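# Bolt a spool piece between two pipe flanges

## Task

Position the spool piece coaxially in the gap between the two pipe flanges and fit a bolt at each end through both the pipe flange and the adjoining spool flange. Each bolt must stick out far enough to take a washer plus a full nut with some thread still visible, at any point the spool could slide to between the flanges. Any number of the three arms may be used.

## Robot and tools

SETUP. Three i2rt Big YAM arms (arm1, arm2, arm3) stand around tables whose tops are at z=+0.720. Each arm ends in a five-finger right hand with a wrist camera. All poses use one scene frame in metres, origin on the floor, +z up. Feet (base_link), each facing along its own +x: arm1 at x=+0.544 y=+0.008 z=+0.731 quat_wxyz=(+0.008, +0.006, +0.001, +1.000); arm2 at x=+0.003 y=+0.640 z=+0.787 quat_wxyz=(+0.689, -0.005, +0.000, -0.725); arm3 at x=+0.002 y=-0.657 z=+0.797 quat_wxyz=(+0.704, -0.006, -0.003, +0.710). A hand can reach roughly 1.07 m from its joint 1 axis. Cameras: arm1_cam_wrist, arm2_cam_wrist, arm3_cam_wrist, cam_high, cam_low.

HAND POINT. The hand pose sits 0.045 m ahead of the palm. Its +z runs along straightened fingers, +y leaves the palm face, +x crosses the palm away from the thumb. Straight fingers extend 0.06 to 0.07 m past the point and lie 0.06 m behind it along -y. A bracket on the little-finger side of the wrist protrudes and can strike things. With joints 1, 5, 6 at 0 and the hand level and forward, the palm faces down with the thumb to the left. With joint 6 near -1.3 the wrist camera is on top and its image upright.

TOOL move. Arguments: optional arm1, arm2, arm3 (one object per arm) and cameras. Each arm object may hold:
- joints: a dict of absolute targets by name. joint1_rad -2.879 to 2.879 (base yaw, positive counter-clockwise from above), joint2_rad 0 to 3.141 (shoulder), joint3_rad 0 to 3.019 (elbow), joint4_rad -1.692 to 1.57 (hand pitch, positive lifts fingers), joint5_rad -1.57 to 1.57 (sideways, positive to arm's right), joint6_rad -2.094 to 2.094 (roll, positive clockwise seen from behind). Hand keys hand_little, hand_ring, hand_middle, hand_index, hand_thumb_turn, hand_thumb_bend run -1 (closed; for thumb_turn, across the palm) to +1 (open/straight; thumb_turn beside the palm). hand_force_limit (-1 to 1, about 0 to 10 N fingertip, 15 N for thumb motors) and hand_speed (-0.96 to 1; full speed from +0.48) are settings only.
- target: seven numbers [x, y, z, qw, qx, qy, qz], an absolute hand-point pose in the scene frame (metres, unit quaternion). The hand travels in a straight line from its current hand_target. When target is used, joints may contain only the hand_ keys.
- speed: top path speed in m/s, 0.002 to 4.3, default 0.25; rotation is capped at twice this in rad/s.
- min_time_s: 0.1 to 8 s, the shortest duration for that arm's joint motions.
All parts of one action start at once; hand paths finish together and stop after 10 s; no action exceeds 15 s. Paths ignore obstacles and other arms; the hand lags, drifts and may overshoot, especially near full stretch. A move with no arm parts returns full state and images. cameras: a list of names, ["all"], or [] for none; an unknown name invalidates the call.

TOOL wait: seconds (0 to 10), optional cameras. Nothing new is commanded.
TOOL zoom_image: camera and region [x0, y0, x1, y1] in pixels from the top-left, at most 504 by 504, on that camera's newest image.
TOOL show_instructions: no arguments; shows the reference page(s).
TOOL finished_scene: optional scene (1). Final; the bolted assembly must hold without the robots.

RESULTS. "move" lists the arms that got a motion; "as last shown" marks an uncommanded arm whose status lines read "not commanded". "pictures" gives image order. "hand" is the measured hand pose (may be off at long reach); hand_target is the pose at the held joint targets. Status words: done (within 1 cm and 2 degrees), off_target (resting away, maybe still pushing), time_out (a stop; on_its_own shows the target the arm keeps pushing to), not_followed, "joint command not followed" or "pose unreachable" (a safety check withheld the motion). Joint velocities in rad/s, "within noise" when settled. Joint torques are raw drive outputs with offsets; numbers 3 and 4 wrap at ±28 N m. hand_stopped_by gives, for little, ring, middle, index, thumb_bend, thumb_turn: moving, target, force, stalled or fault. <motor>_load_n are fingertip loads in N (positive means pushed open); a lost grip shows as loads near 0. MOTOR HOT appears near 85 °C; at 100 °C the arm goes limp (OVER-TEMPERATURE FAULT) and targets marked limit_stop_at_motor_heat must be resent.

GRIPPING. A finger motor moves only when its target changes by at least 0.002, then stops at the target or when load hits hand_force_limit, and locks. To grip harder, raise hand_force_limit and send a more-closed target; to release, send a more-open one. Use hand_speed -0.94 or lower for a gentle grip. At start hand_force_limit is 0 and hand_speed -0.8 (slow). An opposed thumb plus fingers wraps objects about 0.035 to 0.065 m thick; handles down to about 0.025 m.

CAUTIONS. The scene keeps running between calls while the last command holds. If a move or wait is refused or a stop hits it, later motion calls in the same reply are skipped. Arms do not stop on contact and can push hard; never let two robots press together or clamp a hand on another's fingers. Avoid swinging wide with joint moves, hitting fixed parts, dropping or releasing moving parts, knocking things out of the work area, over-straining fingers, and long stretched holds that heat motors. Loose objects may occasionally get nudged.

Each tool is called in YAML: its name, and indented under it one key for each argument.

Reference images:

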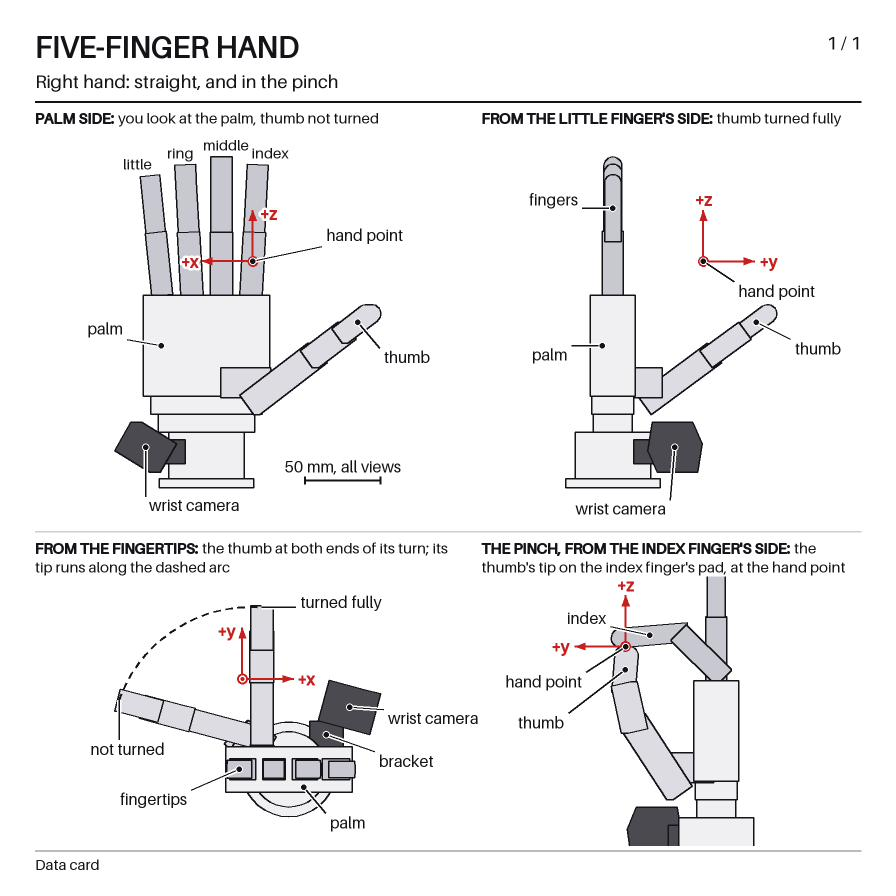

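## Session

move:

Scene clock: 0.00 s.
Joint torques (N m): no reading
Heat: arm1: hottest joint5_rad 22 °C; arm2: hottest joint1_rad 23 °C; arm3: hottest joint2_rad 21 °C.
Joint velocities: within noise
arm1.joint_positions: joint1_rad=+0.117 joint2_rad=+0.644 joint3_rad=+1.443 joint4_rad=-1.263 joint5_rad=-0.155 joint6_rad=-1.216 hand_little=+1.000 hand_ring=+1.000 hand_middle=+1.000 hand_index=+1.000 hand_thumb_turn=+1.000 hand_thumb_bend=+1.000 hand_force_limit=+0.000 hand_speed=-0.800
arm1.joint_status: not commanded
arm1.hand_stopped_by: target,target,target,target,target,target
arm1.little_load_n: 0.0
arm1.ring_load_n: 0.0
arm1.middle_load_n: 0.5
arm1.index_load_n: 0.0
arm1.thumb_bend_load_n: 0.0
arm1.thumb_turn_load_n: 0.0
arm1.hand: x=+0.3017 y=+0.0001 z=+1.2538 quat_wxyz=(-0.501, +0.066, +0.843, -0.184) (m; scene frame)
arm1.hand_target: x=+0.3033 y=+0.0003 z=+1.2617 quat_wxyz=(-0.508, +0.065, +0.838, -0.185) (m; scene frame)
arm1.hand_status: not commanded
arm2.joint_positions: joint1_rad=+0.245 joint2_rad=+0.622 joint3_rad=+1.330 joint4_rad=-1.145 joint5_rad=+0.013 joint6_rad=-1.086 hand_little=+1.000 hand_ring=+1.000 hand_middle=+1.000 hand_index=+1.000 hand_thumb_turn=+1.000 hand_thumb_bend=+1.000 hand_force_limit=+0.000 hand_speed=-0.800
arm2.joint_status: not commanded
arm2.hand_stopped_by: target,target,target,target,target,target
arm2.little_load_n: 0.0
arm2.ring_load_n: 0.0
arm2.middle_load_n: 0.0
arm2.index_load_n: 0.0
arm2.thumb_bend_load_n: 0.0
arm2.thumb_turn_load_n: 0.0
arm2.hand: x=+0.0172 y=+0.3772 z=+1.2796 quat_wxyz=(+0.240, +0.502, -0.676, +0.482) (m; scene frame)
arm2.hand_target: x=+0.0170 y=+0.3784 z=+1.2891 quat_wxyz=(+0.244, +0.499, -0.672, +0.490) (m; scene frame)
arm2.hand_status: not commanded
arm3.joint_positions: joint1_rad=+0.455 joint2_rad=+0.647 joint3_rad=+1.414 joint4_rad=-1.254 joint5_rad=-0.300 joint6_rad=-1.447 hand_little=+1.000 hand_ring=+1.000 hand_middle=+1.000 hand_index=+1.000 hand_thumb_turn=+1.000 hand_thumb_bend=+1.000 hand_force_limit=+0.000 hand_speed=-0.800
arm3.joint_status: not commanded
arm3.hand_stopped_by: target,target,target,target,target,target
arm3.little_load_n: 0.0
arm3.ring_load_n: 0.0
arm3.middle_load_n: 0.0
arm3.index_load_n: 0.0
arm3.thumb_bend_load_n: 0.0
arm3.thumb_turn_load_n: 0.0
arm3.hand: x=-0.1251 y=-0.4213 z=+1.3095 quat_wxyz=(-0.504, +0.426, +0.740, +0.129) (m; scene frame)
arm3.hand_target: x=-0.1247 y=-0.4224 z=+1.3228 quat_wxyz=(-0.515, +0.420, +0.735, +0.136) (m; scene frame)
arm3.hand_status: not commanded
pictures: arm1_cam_wrist, arm2_cam_wrist, arm3_cam_wrist, cam_high, cam_low
Images, in order (width x height): arm1_cam_wrist 896x504, arm2_cam_wrist 896x504, arm3_cam_wrist 896x504, cam_high 896x504, cam_low 896x504.

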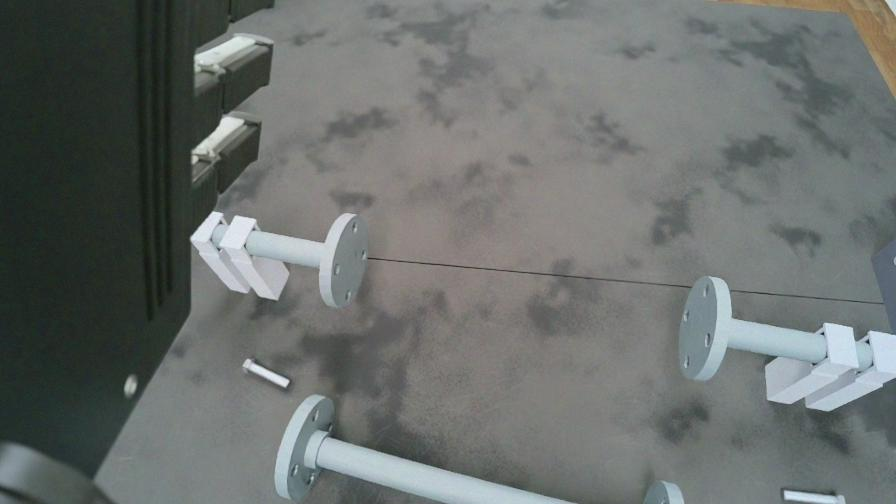

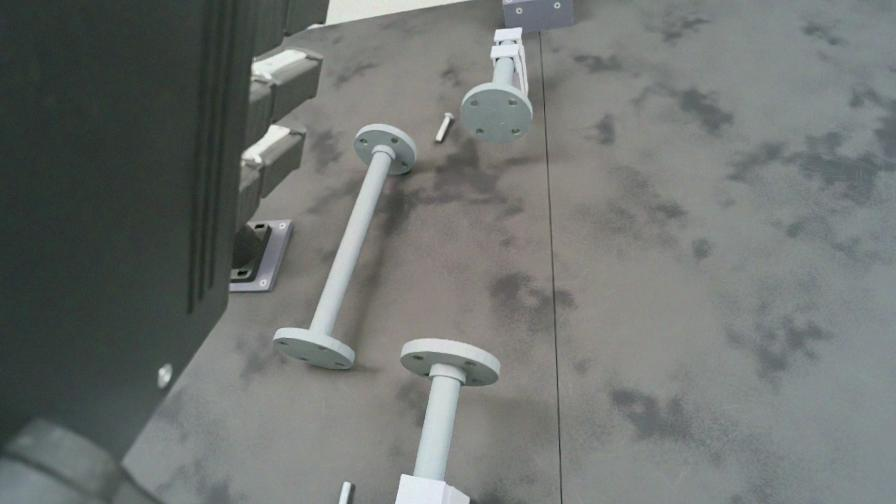

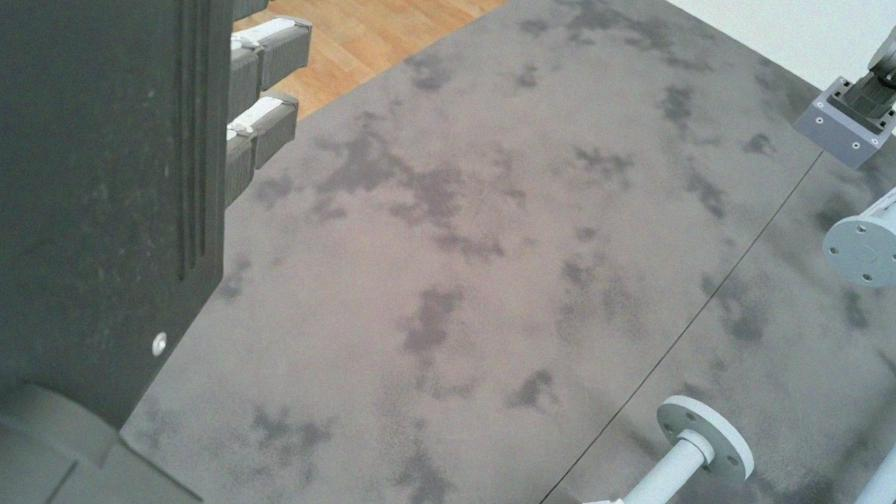

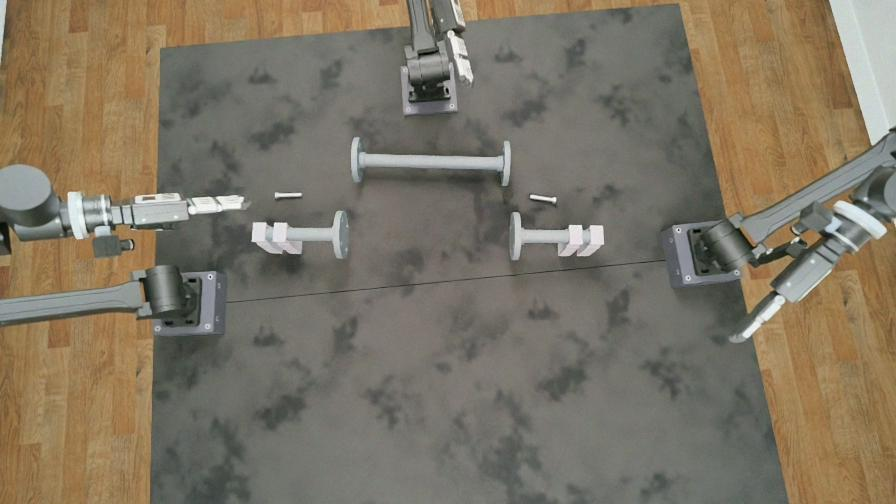

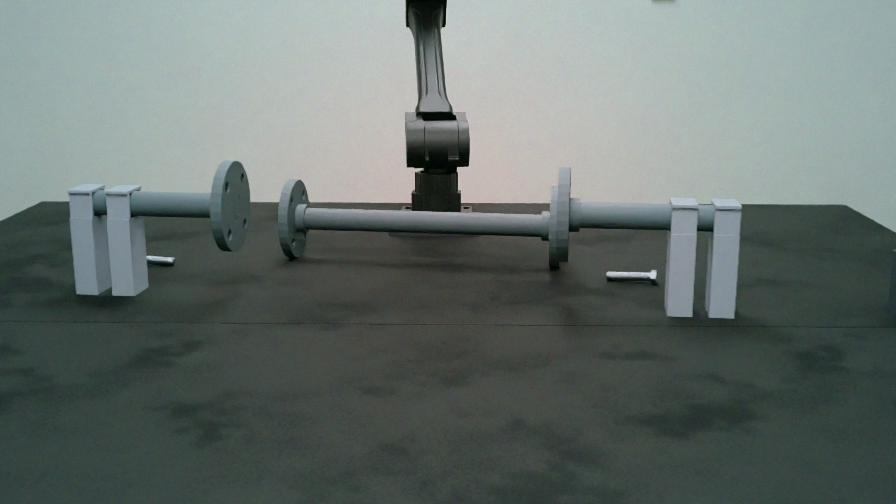

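zoom_image:
  camera: "cam_high"
  region: [230, 120, 430, 270]

zoom_image:
  camera: "cam_high"
  region: [430, 120, 630, 270]

zoom_image:
  camera: "cam_low"
  region: [60, 140, 360, 310]

zoom_image:
  camera: "cam_low"
  region: [500, 140, 800, 330]

zoom_image:
  camera: "arm1_cam_wrist"
  region: [180, 200, 540, 504]

zoom_image:
  camera: "arm1_cam_wrist"
  region: [600, 230, 896, 504]

Scaled by 2.520 from the camera's image (finer frame: 1280x720).

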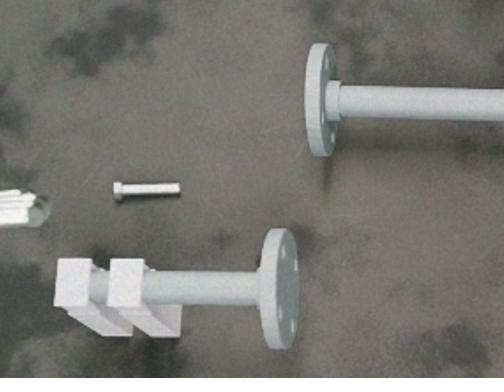

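Scaled by 2.520 from the camera's image (finer frame: 1280x720).

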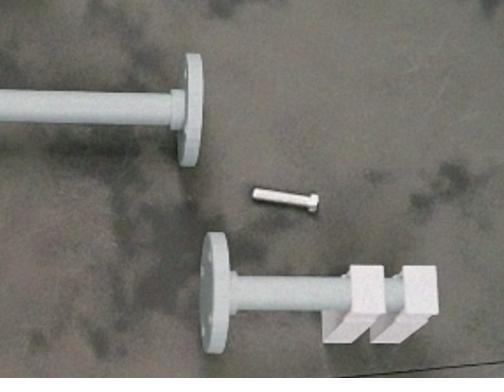

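Scaled by 1.680 from the camera's image (finer frame: 1280x720).

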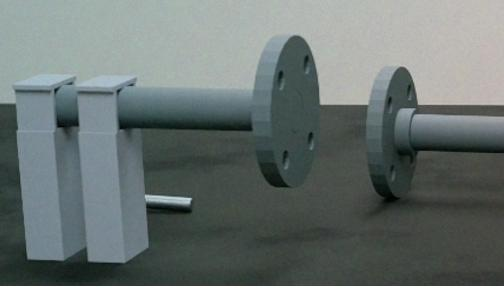

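Scaled by 1.680 from the camera's image (finer frame: 1280x720).

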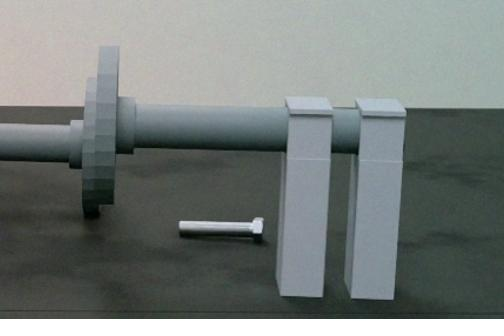

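Scaled by 1.400 from the camera's image (finer frame: 1280x720).

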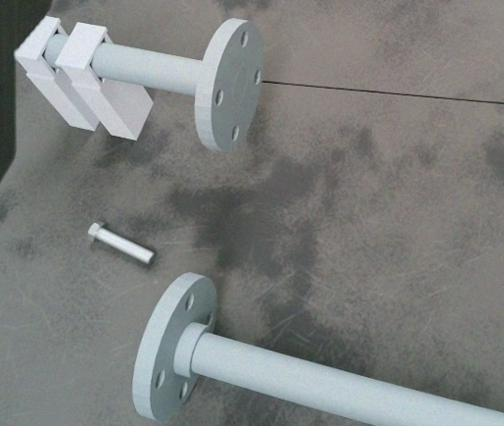

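Scaled by 1.703 from the camera's image (finer frame: 1280x720).

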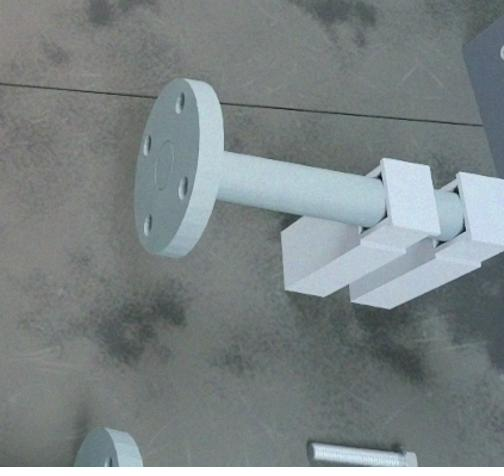

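zoom_image:
  camera: "arm2_cam_wrist"
  region: [440, 10, 560, 150]

zoom_image:
  camera: "arm3_cam_wrist"
  region: [776, 180, 896, 300]

zoom_image:
  camera: "arm2_cam_wrist"
  region: [260, 110, 520, 400]

Scaled by 3.600 from the camera's image (finer frame: 1280x720).

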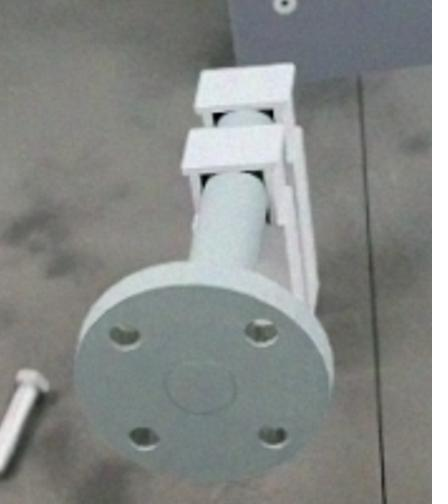

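Scaled by 4.200 from the camera's image (finer frame: 1280x720).

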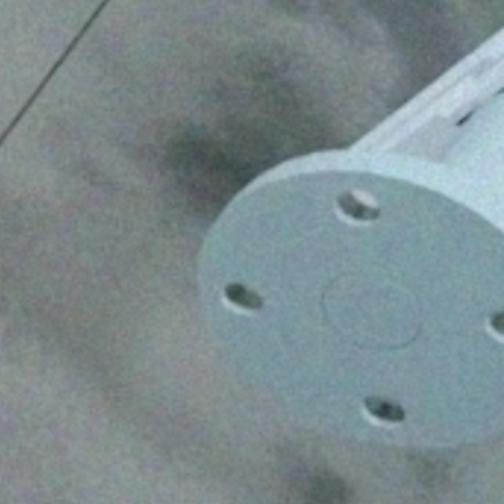

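Scaled by 1.738 from the camera's image (finer frame: 1280x720).

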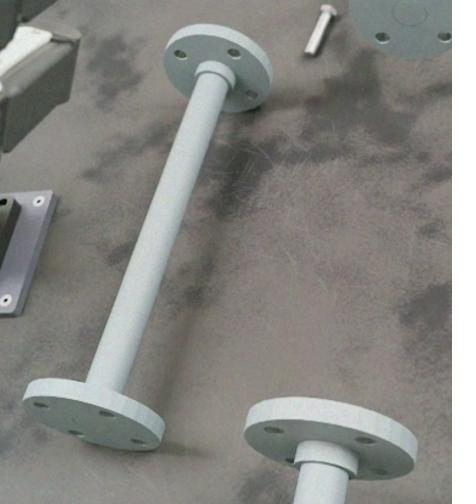

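move:
  arm3: {"target": [0.1, 0.0, 1.06, 0.568, -0.567, -0.415, -0.429], "speed": 0.3}
  arm2: {"target": [0.22, 0.38, 0.95, 0.2706, -0.6533, 0.6533, -0.2706], "speed": 0.3}
  cameras: ["all"]

Scene clock: 368.40 s.
Joint torques (N m): arm1=[-1.96 3.49 9.28 2.37 0.01 -0.11] | arm2=[0.03 -5.66 9.01 1.25 -0.65 0] | arm3=[-0.15 -9 12.86 2.41 0.08 0.06]
Heat: arm1: hottest joint3_rad 26 °C; arm2: hottest joint3_rad 29 °C; arm3: hottest joint3_rad 27 °C.
move: arm2 done; arm3 off_target
Joint velocities: within noise
arm1: as last shown
arm1.middle_load_n: 0.0
arm2.joint_positions: joint1_rad=+0.426 joint2_rad=+1.112 joint3_rad=+0.883 joint4_rad=-0.984 joint5_rad=-0.721 joint6_rad=-1.033 hand_little=+1.000 hand_ring=+1.000 hand_middle=+1.000 hand_index=+1.000 hand_thumb_turn=+1.000 hand_thumb_bend=+1.000 hand_force_limit=+0.000 hand_speed=-0.800
arm2.joint_status: not commanded
arm2.hand_stopped_by: target,target,target,target,target,target
arm2.little_load_n: 0.0
arm2.ring_load_n: 0.0
arm2.middle_load_n: 0.0
arm2.index_load_n: 0.0
arm2.thumb_bend_load_n: 0.0
arm2.thumb_turn_load_n: -0.5
arm2.hand: x=+0.2153 y=+0.3820 z=+0.9520 quat_wxyz=(-0.270, +0.646, -0.661, +0.269)
arm2.hand_target: x=+0.2199 y=+0.3801 z=+0.9500 quat_wxyz=(-0.271, +0.653, -0.653, +0.271)
arm2.hand_status: done (0.005 m and 1.2 deg from the pose sent, 0.387 m and 66.7 deg at the start)
arm3.joint_positions: joint1_rad=-0.109 joint2_rad=+1.504 joint3_rad=+0.881 joint4_rad=+0.565 joint5_rad=-0.096 joint6_rad=-1.274 hand_little=+1.000 hand_ring=+1.000 hand_middle=+1.000 hand_index=+1.000 hand_thumb_turn=+1.000 hand_thumb_bend=+1.000 hand_force_limit=+0.000 hand_speed=-0.800
arm3.joint_status: not commanded
arm3.hand_stopped_by: target,target,target,target,target,target
arm3.little_load_n: 0.0
arm3.ring_load_n: 0.0
arm3.middle_load_n: 0.0
arm3.index_load_n: 0.0
arm3.thumb_bend_load_n: 0.0
arm3.thumb_turn_load_n: 0.0
arm3.hand: x=+0.0935 y=-0.0182 z=+1.0221 quat_wxyz=(-0.548, +0.585, +0.434, +0.411)
arm3.hand_target: x=+0.0996 y=-0.0029 z=+1.0602 quat_wxyz=(-0.568, +0.567, +0.415, +0.429)
arm3.hand_status: off_target (0.043 m and 4.4 deg from the pose sent, 0.539 m and 54.2 deg at the start)
pictures: arm1_cam_wrist, arm2_cam_wrist, arm3_cam_wrist, cam_high, cam_low
Images, in order (width x height): arm1_cam_wrist 896x504, arm2_cam_wrist 896x504, arm3_cam_wrist 896x504, cam_high 896x504, cam_low 896x504.

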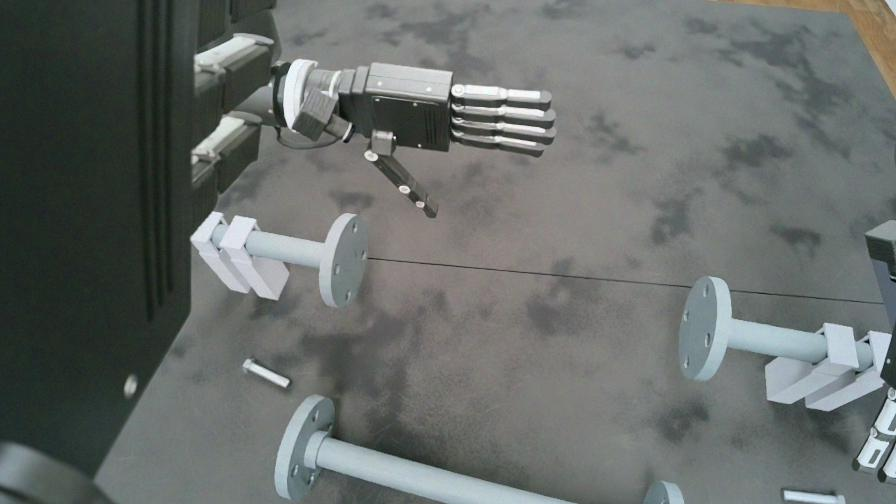

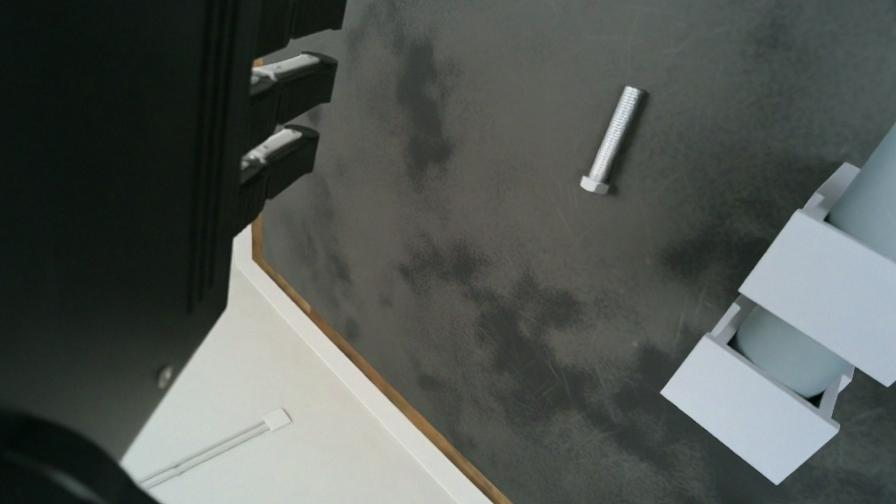

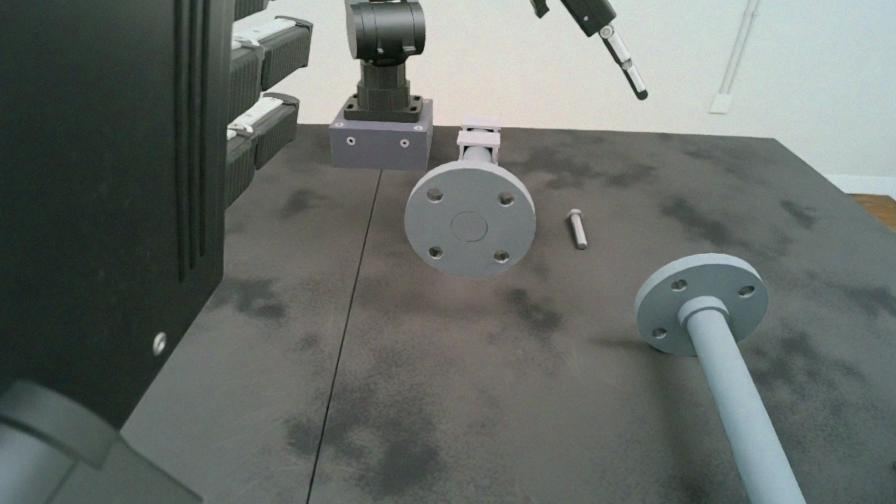

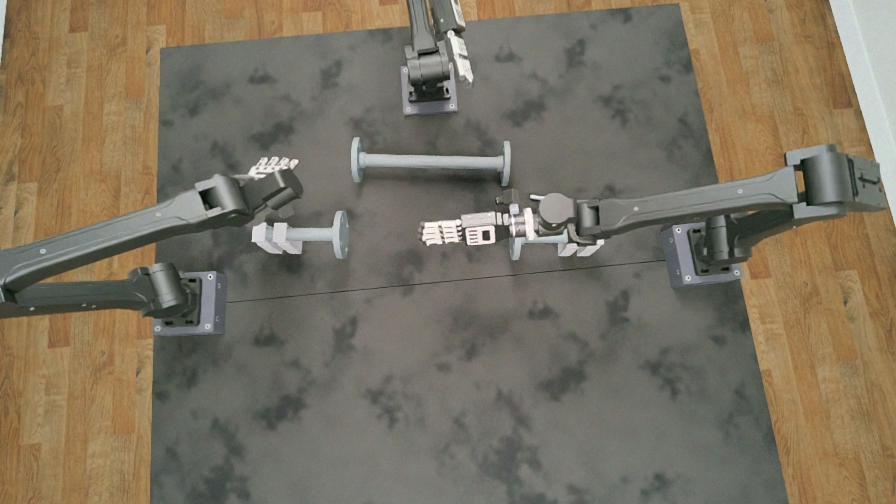

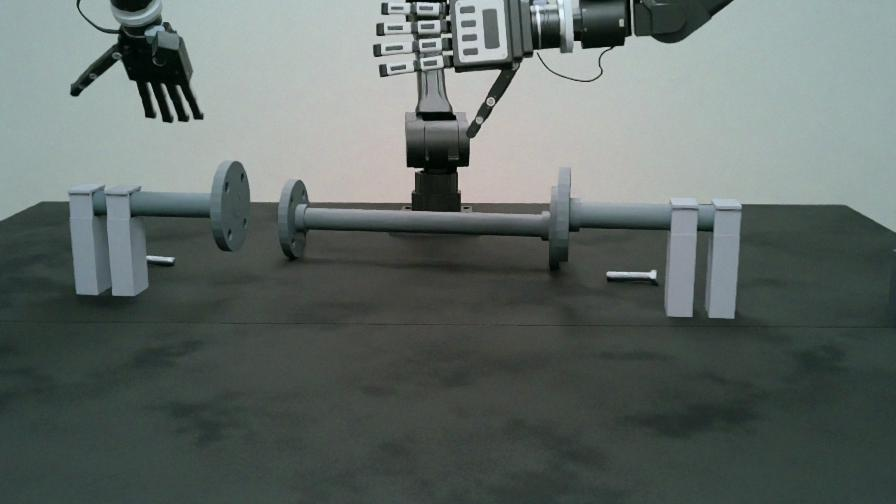

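zoom_image:
  camera: "arm3_cam_wrist"
  region: [390, 100, 600, 290]

zoom_image:
  camera: "arm3_cam_wrist"
  region: [620, 230, 820, 380]

zoom_image:
  camera: "arm2_cam_wrist"
  region: [560, 70, 680, 210]

Scaled by 2.400 from the camera's image (finer frame: 1280x720).

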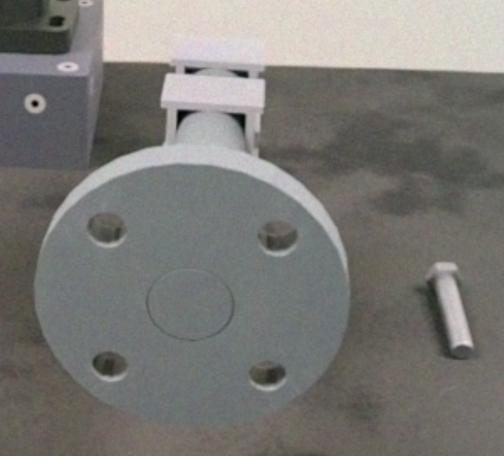

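Scaled by 2.520 from the camera's image (finer frame: 1280x720).

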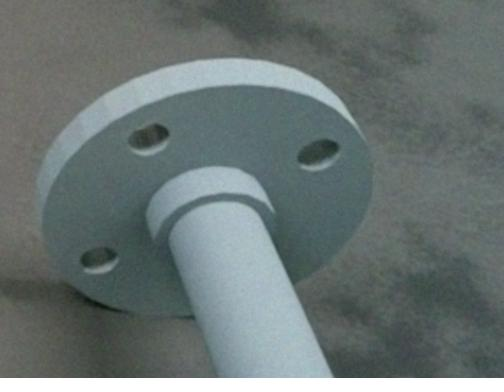

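Scaled by 3.600 from the camera's image (finer frame: 1280x720).

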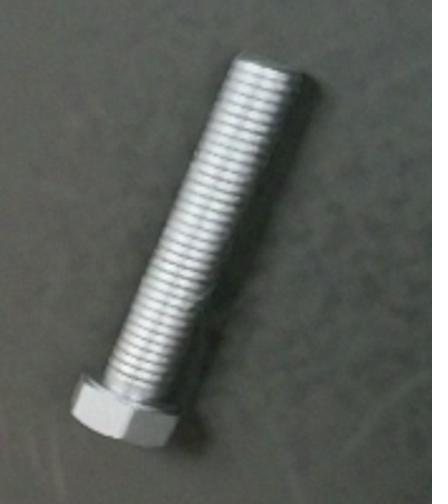

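move:
  arm2: {"target": [0.272, 0.378, 0.80, 0.2706, -0.6533, 0.6533, -0.2706], "speed": 0.2}
  arm3: {"joints": {"joint1_rad": -0.42, "joint2_rad": 1.0, "joint3_rad": 0.9, "joint4_rad": 0.2, "joint5_rad": 0.72, "joint6_rad": 1.03}, "min_time_s": 2.5}
  cameras: ["all"]

Scene clock: 465.70 s.
Joint torques (N m): arm1=[-1.96 3.37 9.17 2.17 0.01 -0.11] | arm2=[0.73 -7 6.82 1.51 -0.45 0.13] | arm3=[-0.44 -5.07 11.23 1.16 0.07 0.11]
Heat: arm1: hottest joint3_rad 27 °C; arm2: hottest joint3_rad 28 °C; arm3: hottest joint3_rad 32 °C.
move: arm2 done; arm3 done
Joint velocities: within noise
arm1: as last shown
arm2.joint_positions: joint1_rad=+0.571 joint2_rad=+1.384 joint3_rad=+0.665 joint4_rad=-0.376 joint5_rad=-0.667 joint6_rad=-0.883 hand_little=+1.000 hand_ring=+1.000 hand_middle=+1.000 hand_index=+1.000 hand_thumb_turn=+1.000 hand_thumb_bend=+1.000 hand_force_limit=+0.000 hand_speed=-0.800
arm2.joint_status: not commanded
arm2.hand_stopped_by: target,target,target,target,target,target
arm2.little_load_n: 0.0
arm2.ring_load_n: 0.0
arm2.middle_load_n: 0.0
arm2.index_load_n: 0.0
arm2.thumb_bend_load_n: 0.0
arm2.thumb_turn_load_n: 0.0
arm2.hand: x=+0.2691 y=+0.3756 z=+0.8056 quat_wxyz=(-0.268, +0.654, -0.652, +0.276)
arm2.hand_target: x=+0.2718 y=+0.3780 z=+0.8001 quat_wxyz=(-0.271, +0.653, -0.653, +0.271)
arm2.hand_status: done (0.007 m and 0.7 deg from the pose sent, 0.162 m and 1.2 deg at the start)
arm3.joint_positions: joint1_rad=-0.412 joint2_rad=+1.006 joint3_rad=+0.881 joint4_rad=+0.207 joint5_rad=+0.717 joint6_rad=+1.020 hand_little=+1.000 hand_ring=+1.000 hand_middle=+1.000 hand_index=+1.000 hand_thumb_turn=+1.000 hand_thumb_bend=+1.000 hand_force_limit=+0.000 hand_speed=-0.800
arm3.joint_status: all done
arm3.hand_stopped_by: target,target,target,target,target,target
arm3.little_load_n: 0.0
arm3.ring_load_n: 0.0
arm3.middle_load_n: 0.0
arm3.index_load_n: 0.0
arm3.thumb_bend_load_n: 0.0
arm3.thumb_turn_load_n: 0.0
arm3.hand: x=+0.2709 y=-0.2063 z=+1.2540 quat_wxyz=(-0.732, +0.314, -0.605, +0.021)
arm3.hand_target: x=+0.2742 y=-0.2102 z=+1.2679 quat_wxyz=(-0.736, +0.301, -0.606, +0.017)
arm3.hand_status: not commanded
pictures: arm1_cam_wrist, arm2_cam_wrist, arm3_cam_wrist, cam_high, cam_low
Images, in order (width x height): arm1_cam_wrist 896x504, arm2_cam_wrist 896x504, arm3_cam_wrist 896x504, cam_high 896x504, cam_low 896x504.

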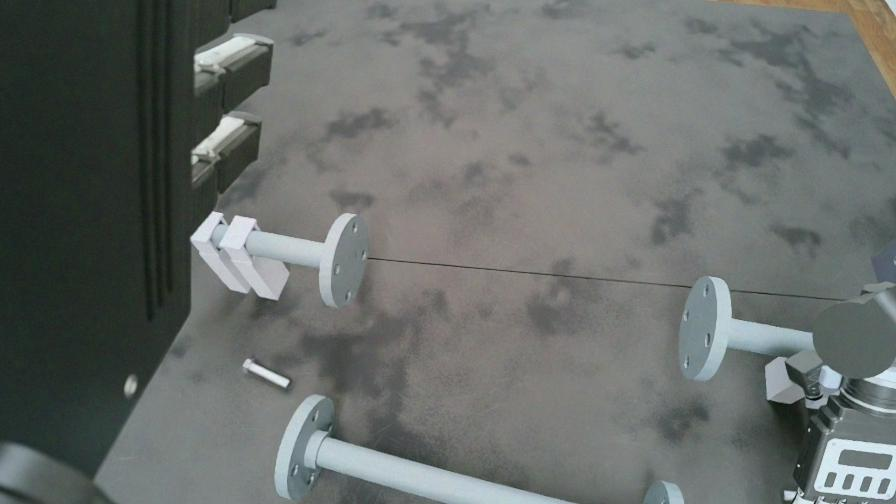

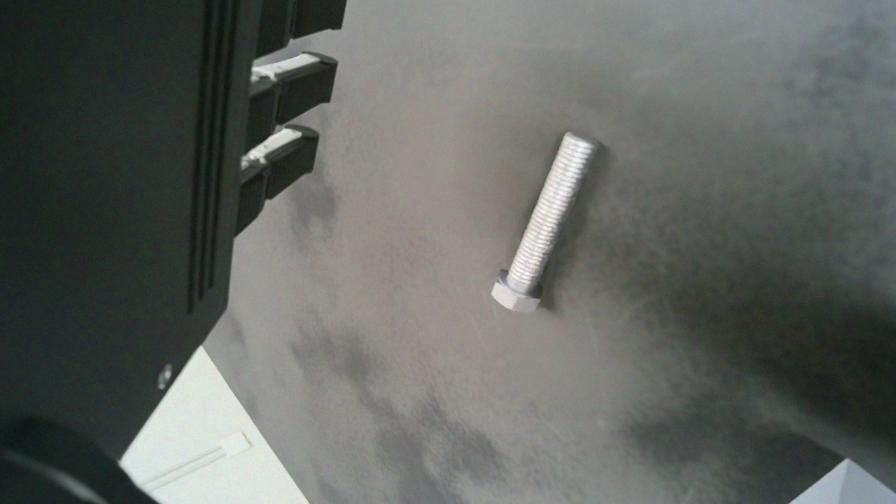

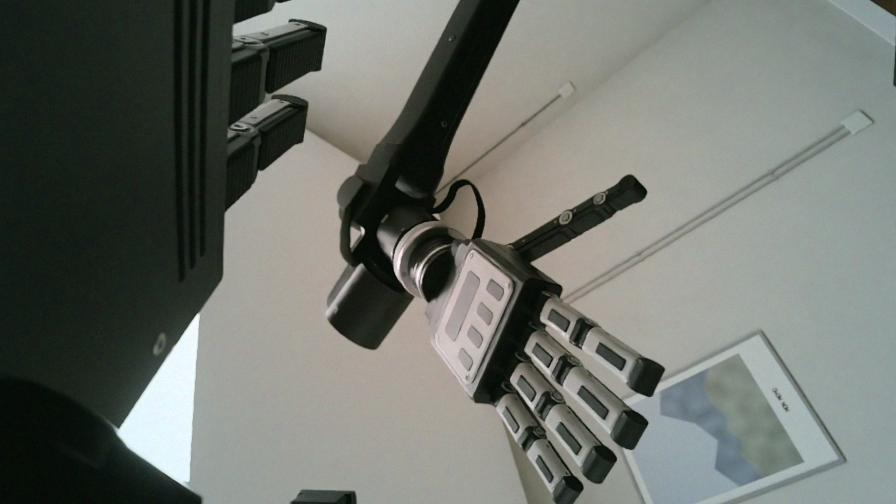

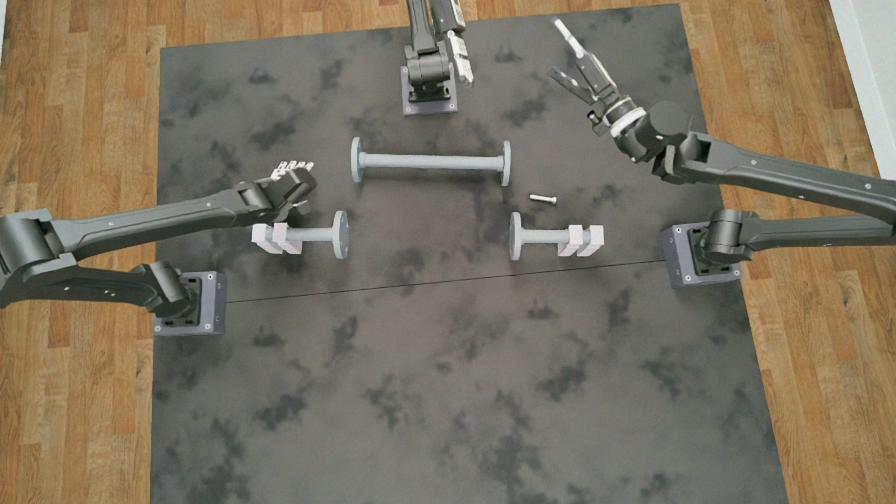

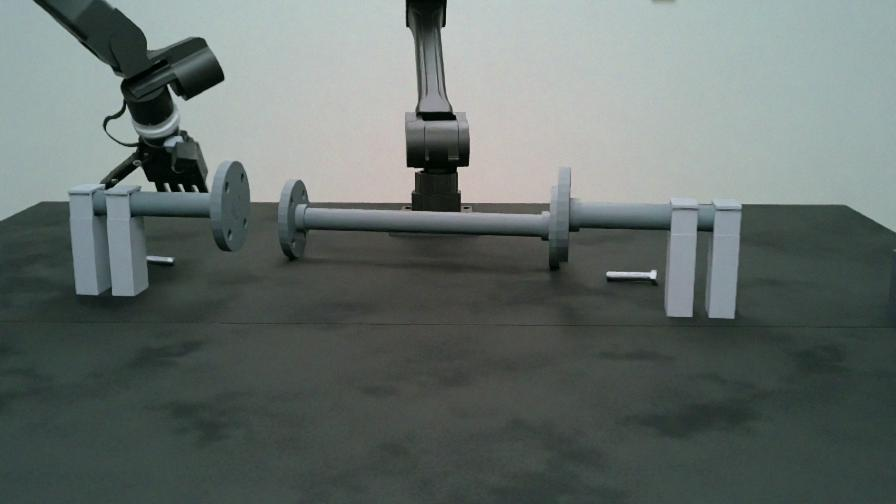

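zoom_image:
  camera: "arm2_cam_wrist"
  region: [460, 110, 660, 330]

zoom_image:
  camera: "cam_high"
  region: [490, 140, 640, 290]

Scaled by 2.291 from the camera's image (finer frame: 1280x720).

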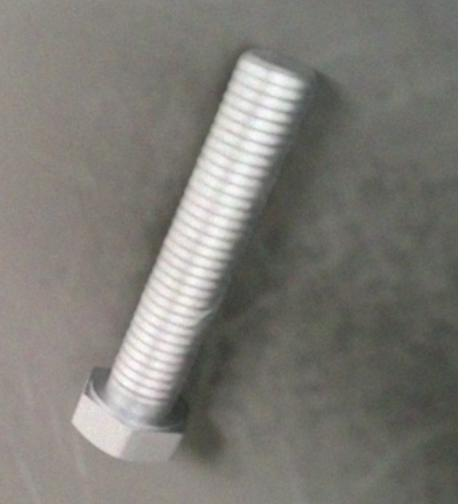

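Scaled by 3.360 from the camera's image (finer frame: 1280x720).

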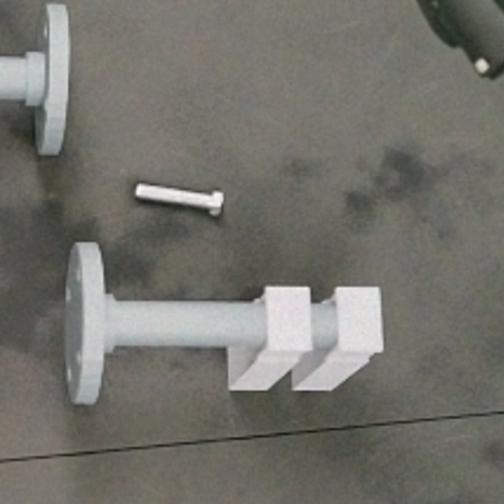

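move:
  arm2: {"joints": {"hand_thumb_turn": -1, "hand_thumb_bend": 0.0, "hand_index": 0.0, "hand_speed": 0.3}}
  arm3: {"joints": {"joint1_rad": -0.45, "joint2_rad": 1.15, "joint3_rad": 0.9, "joint4_rad": -0.95, "joint5_rad": 0.72, "joint6_rad": 1.03}, "min_time_s": 2}
  cameras: ["arm2_cam_wrist", "arm3_cam_wrist", "cam_high"]

Scene clock: 507.67 s.
Joint torques (N m): arm1=[-1.61 3.49 9.21 2.26 -0.02 -0.1] | arm2=[1.14 -6.83 7.15 1.54 -0.43 0.11] | arm3=[-0.32 -4.6 10.19 0.21 0.67 0.11]
Heat: arm1: hottest joint3_rad 27 °C; arm2: hottest joint3_rad 27 °C; arm3: hottest joint3_rad 31 °C.
move: arm2 done; arm3 done
Joint velocities: within noise
arm1: as last shown
arm2.joint_positions: joint1_rad=+0.571 joint2_rad=+1.384 joint3_rad=+0.665 joint4_rad=-0.376 joint5_rad=-0.667 joint6_rad=-0.882 hand_little=+1.000 hand_ring=+1.000 hand_middle=+1.000 hand_index=+0.000 hand_thumb_turn=-1.000 hand_thumb_bend=+0.000 hand_force_limit=+0.000 hand_speed=+0.300
arm2.joint_status: all done
arm2.hand_stopped_by: target,target,target,target,target,target
arm2.little_load_n: 0.0
arm2.ring_load_n: 0.0
arm2.middle_load_n: 0.0
arm2.index_load_n: 0.0
arm2.thumb_bend_load_n: 0.0
arm2.thumb_turn_load_n: 0.0
arm2.hand: x=+0.2690 y=+0.3756 z=+0.8056 quat_wxyz=(-0.268, +0.653, -0.652, +0.276)
arm2.hand_target: x=+0.2718 y=+0.3780 z=+0.8001 quat_wxyz=(-0.271, +0.653, -0.653, +0.271)
arm2.hand_status: not commanded
arm3.joint_positions: joint1_rad=-0.439 joint2_rad=+1.146 joint3_rad=+0.881 joint4_rad=-0.943 joint5_rad=+0.718 joint6_rad=+1.020 hand_little=+1.000 hand_ring=+1.000 hand_middle=+1.000 hand_index=+1.000 hand_thumb_turn=+1.000 hand_thumb_bend=+1.000 hand_force_limit=+0.000 hand_speed=-0.800
arm3.joint_status: all done
arm3.hand_stopped_by: target,target,target,target,target,target
arm3.little_load_n: 0.0
arm3.ring_load_n: 0.0
arm3.middle_load_n: 0.0
arm3.index_load_n: 0.0
arm3.thumb_bend_load_n: 0.0
arm3.thumb_turn_load_n: 0.0
arm3.hand: x=+0.2311 y=-0.3377 z=+0.9528 quat_wxyz=(-0.265, +0.646, -0.656, +0.287)
arm3.hand_target: x=+0.2369 y=-0.3355 z=+0.9596 quat_wxyz=(-0.268, +0.638, -0.663, +0.287)
arm3.hand_status: not commanded
Images, in order (width x height): arm2_cam_wrist 896x504, arm3_cam_wrist 896x504, cam_high 896x504.

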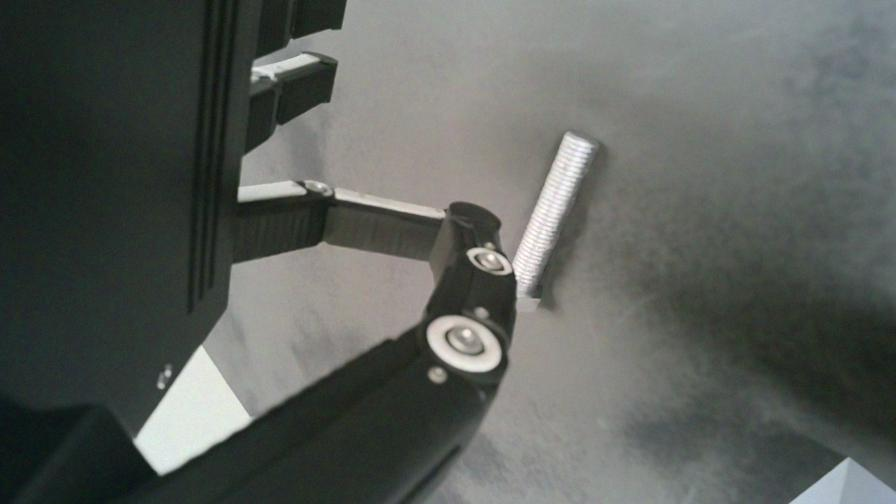

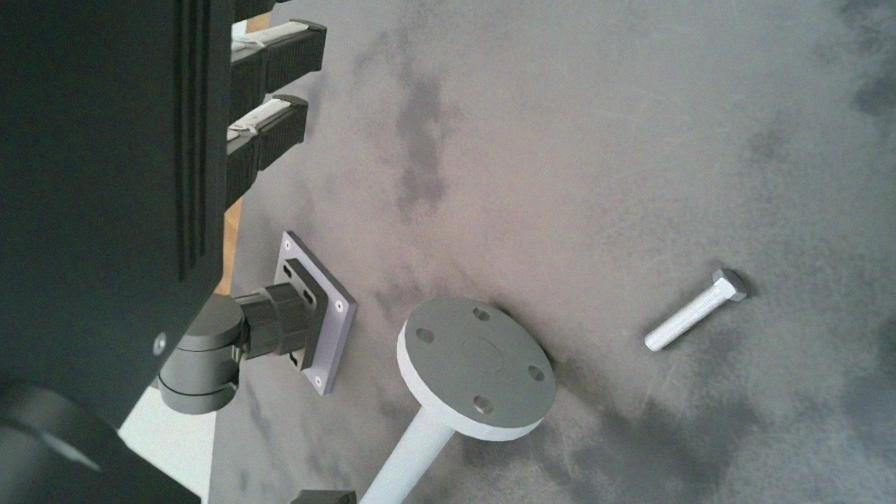

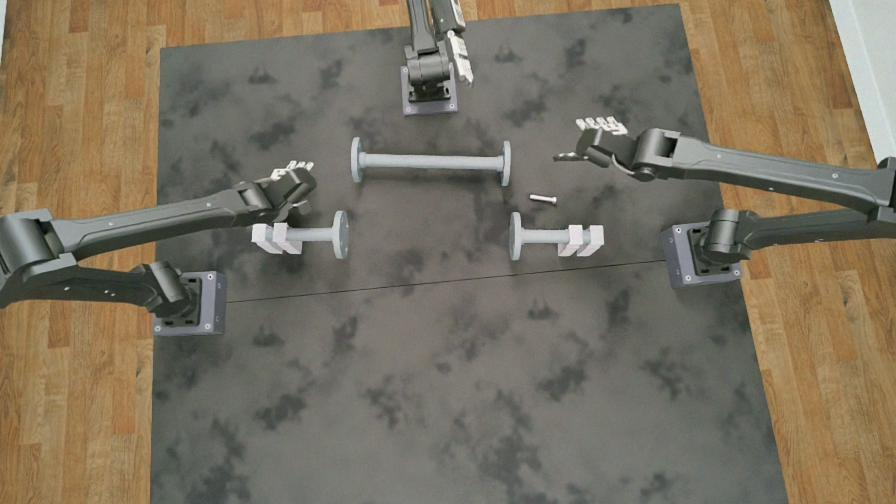

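zoom_image:
  camera: "arm2_cam_wrist"
  region: [280, 120, 640, 400]

Scaled by 1.400 from the camera's image (finer frame: 1280x720).

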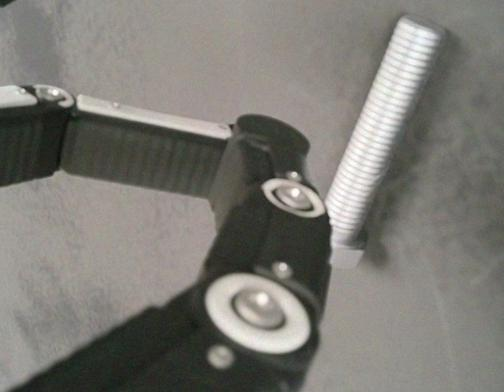

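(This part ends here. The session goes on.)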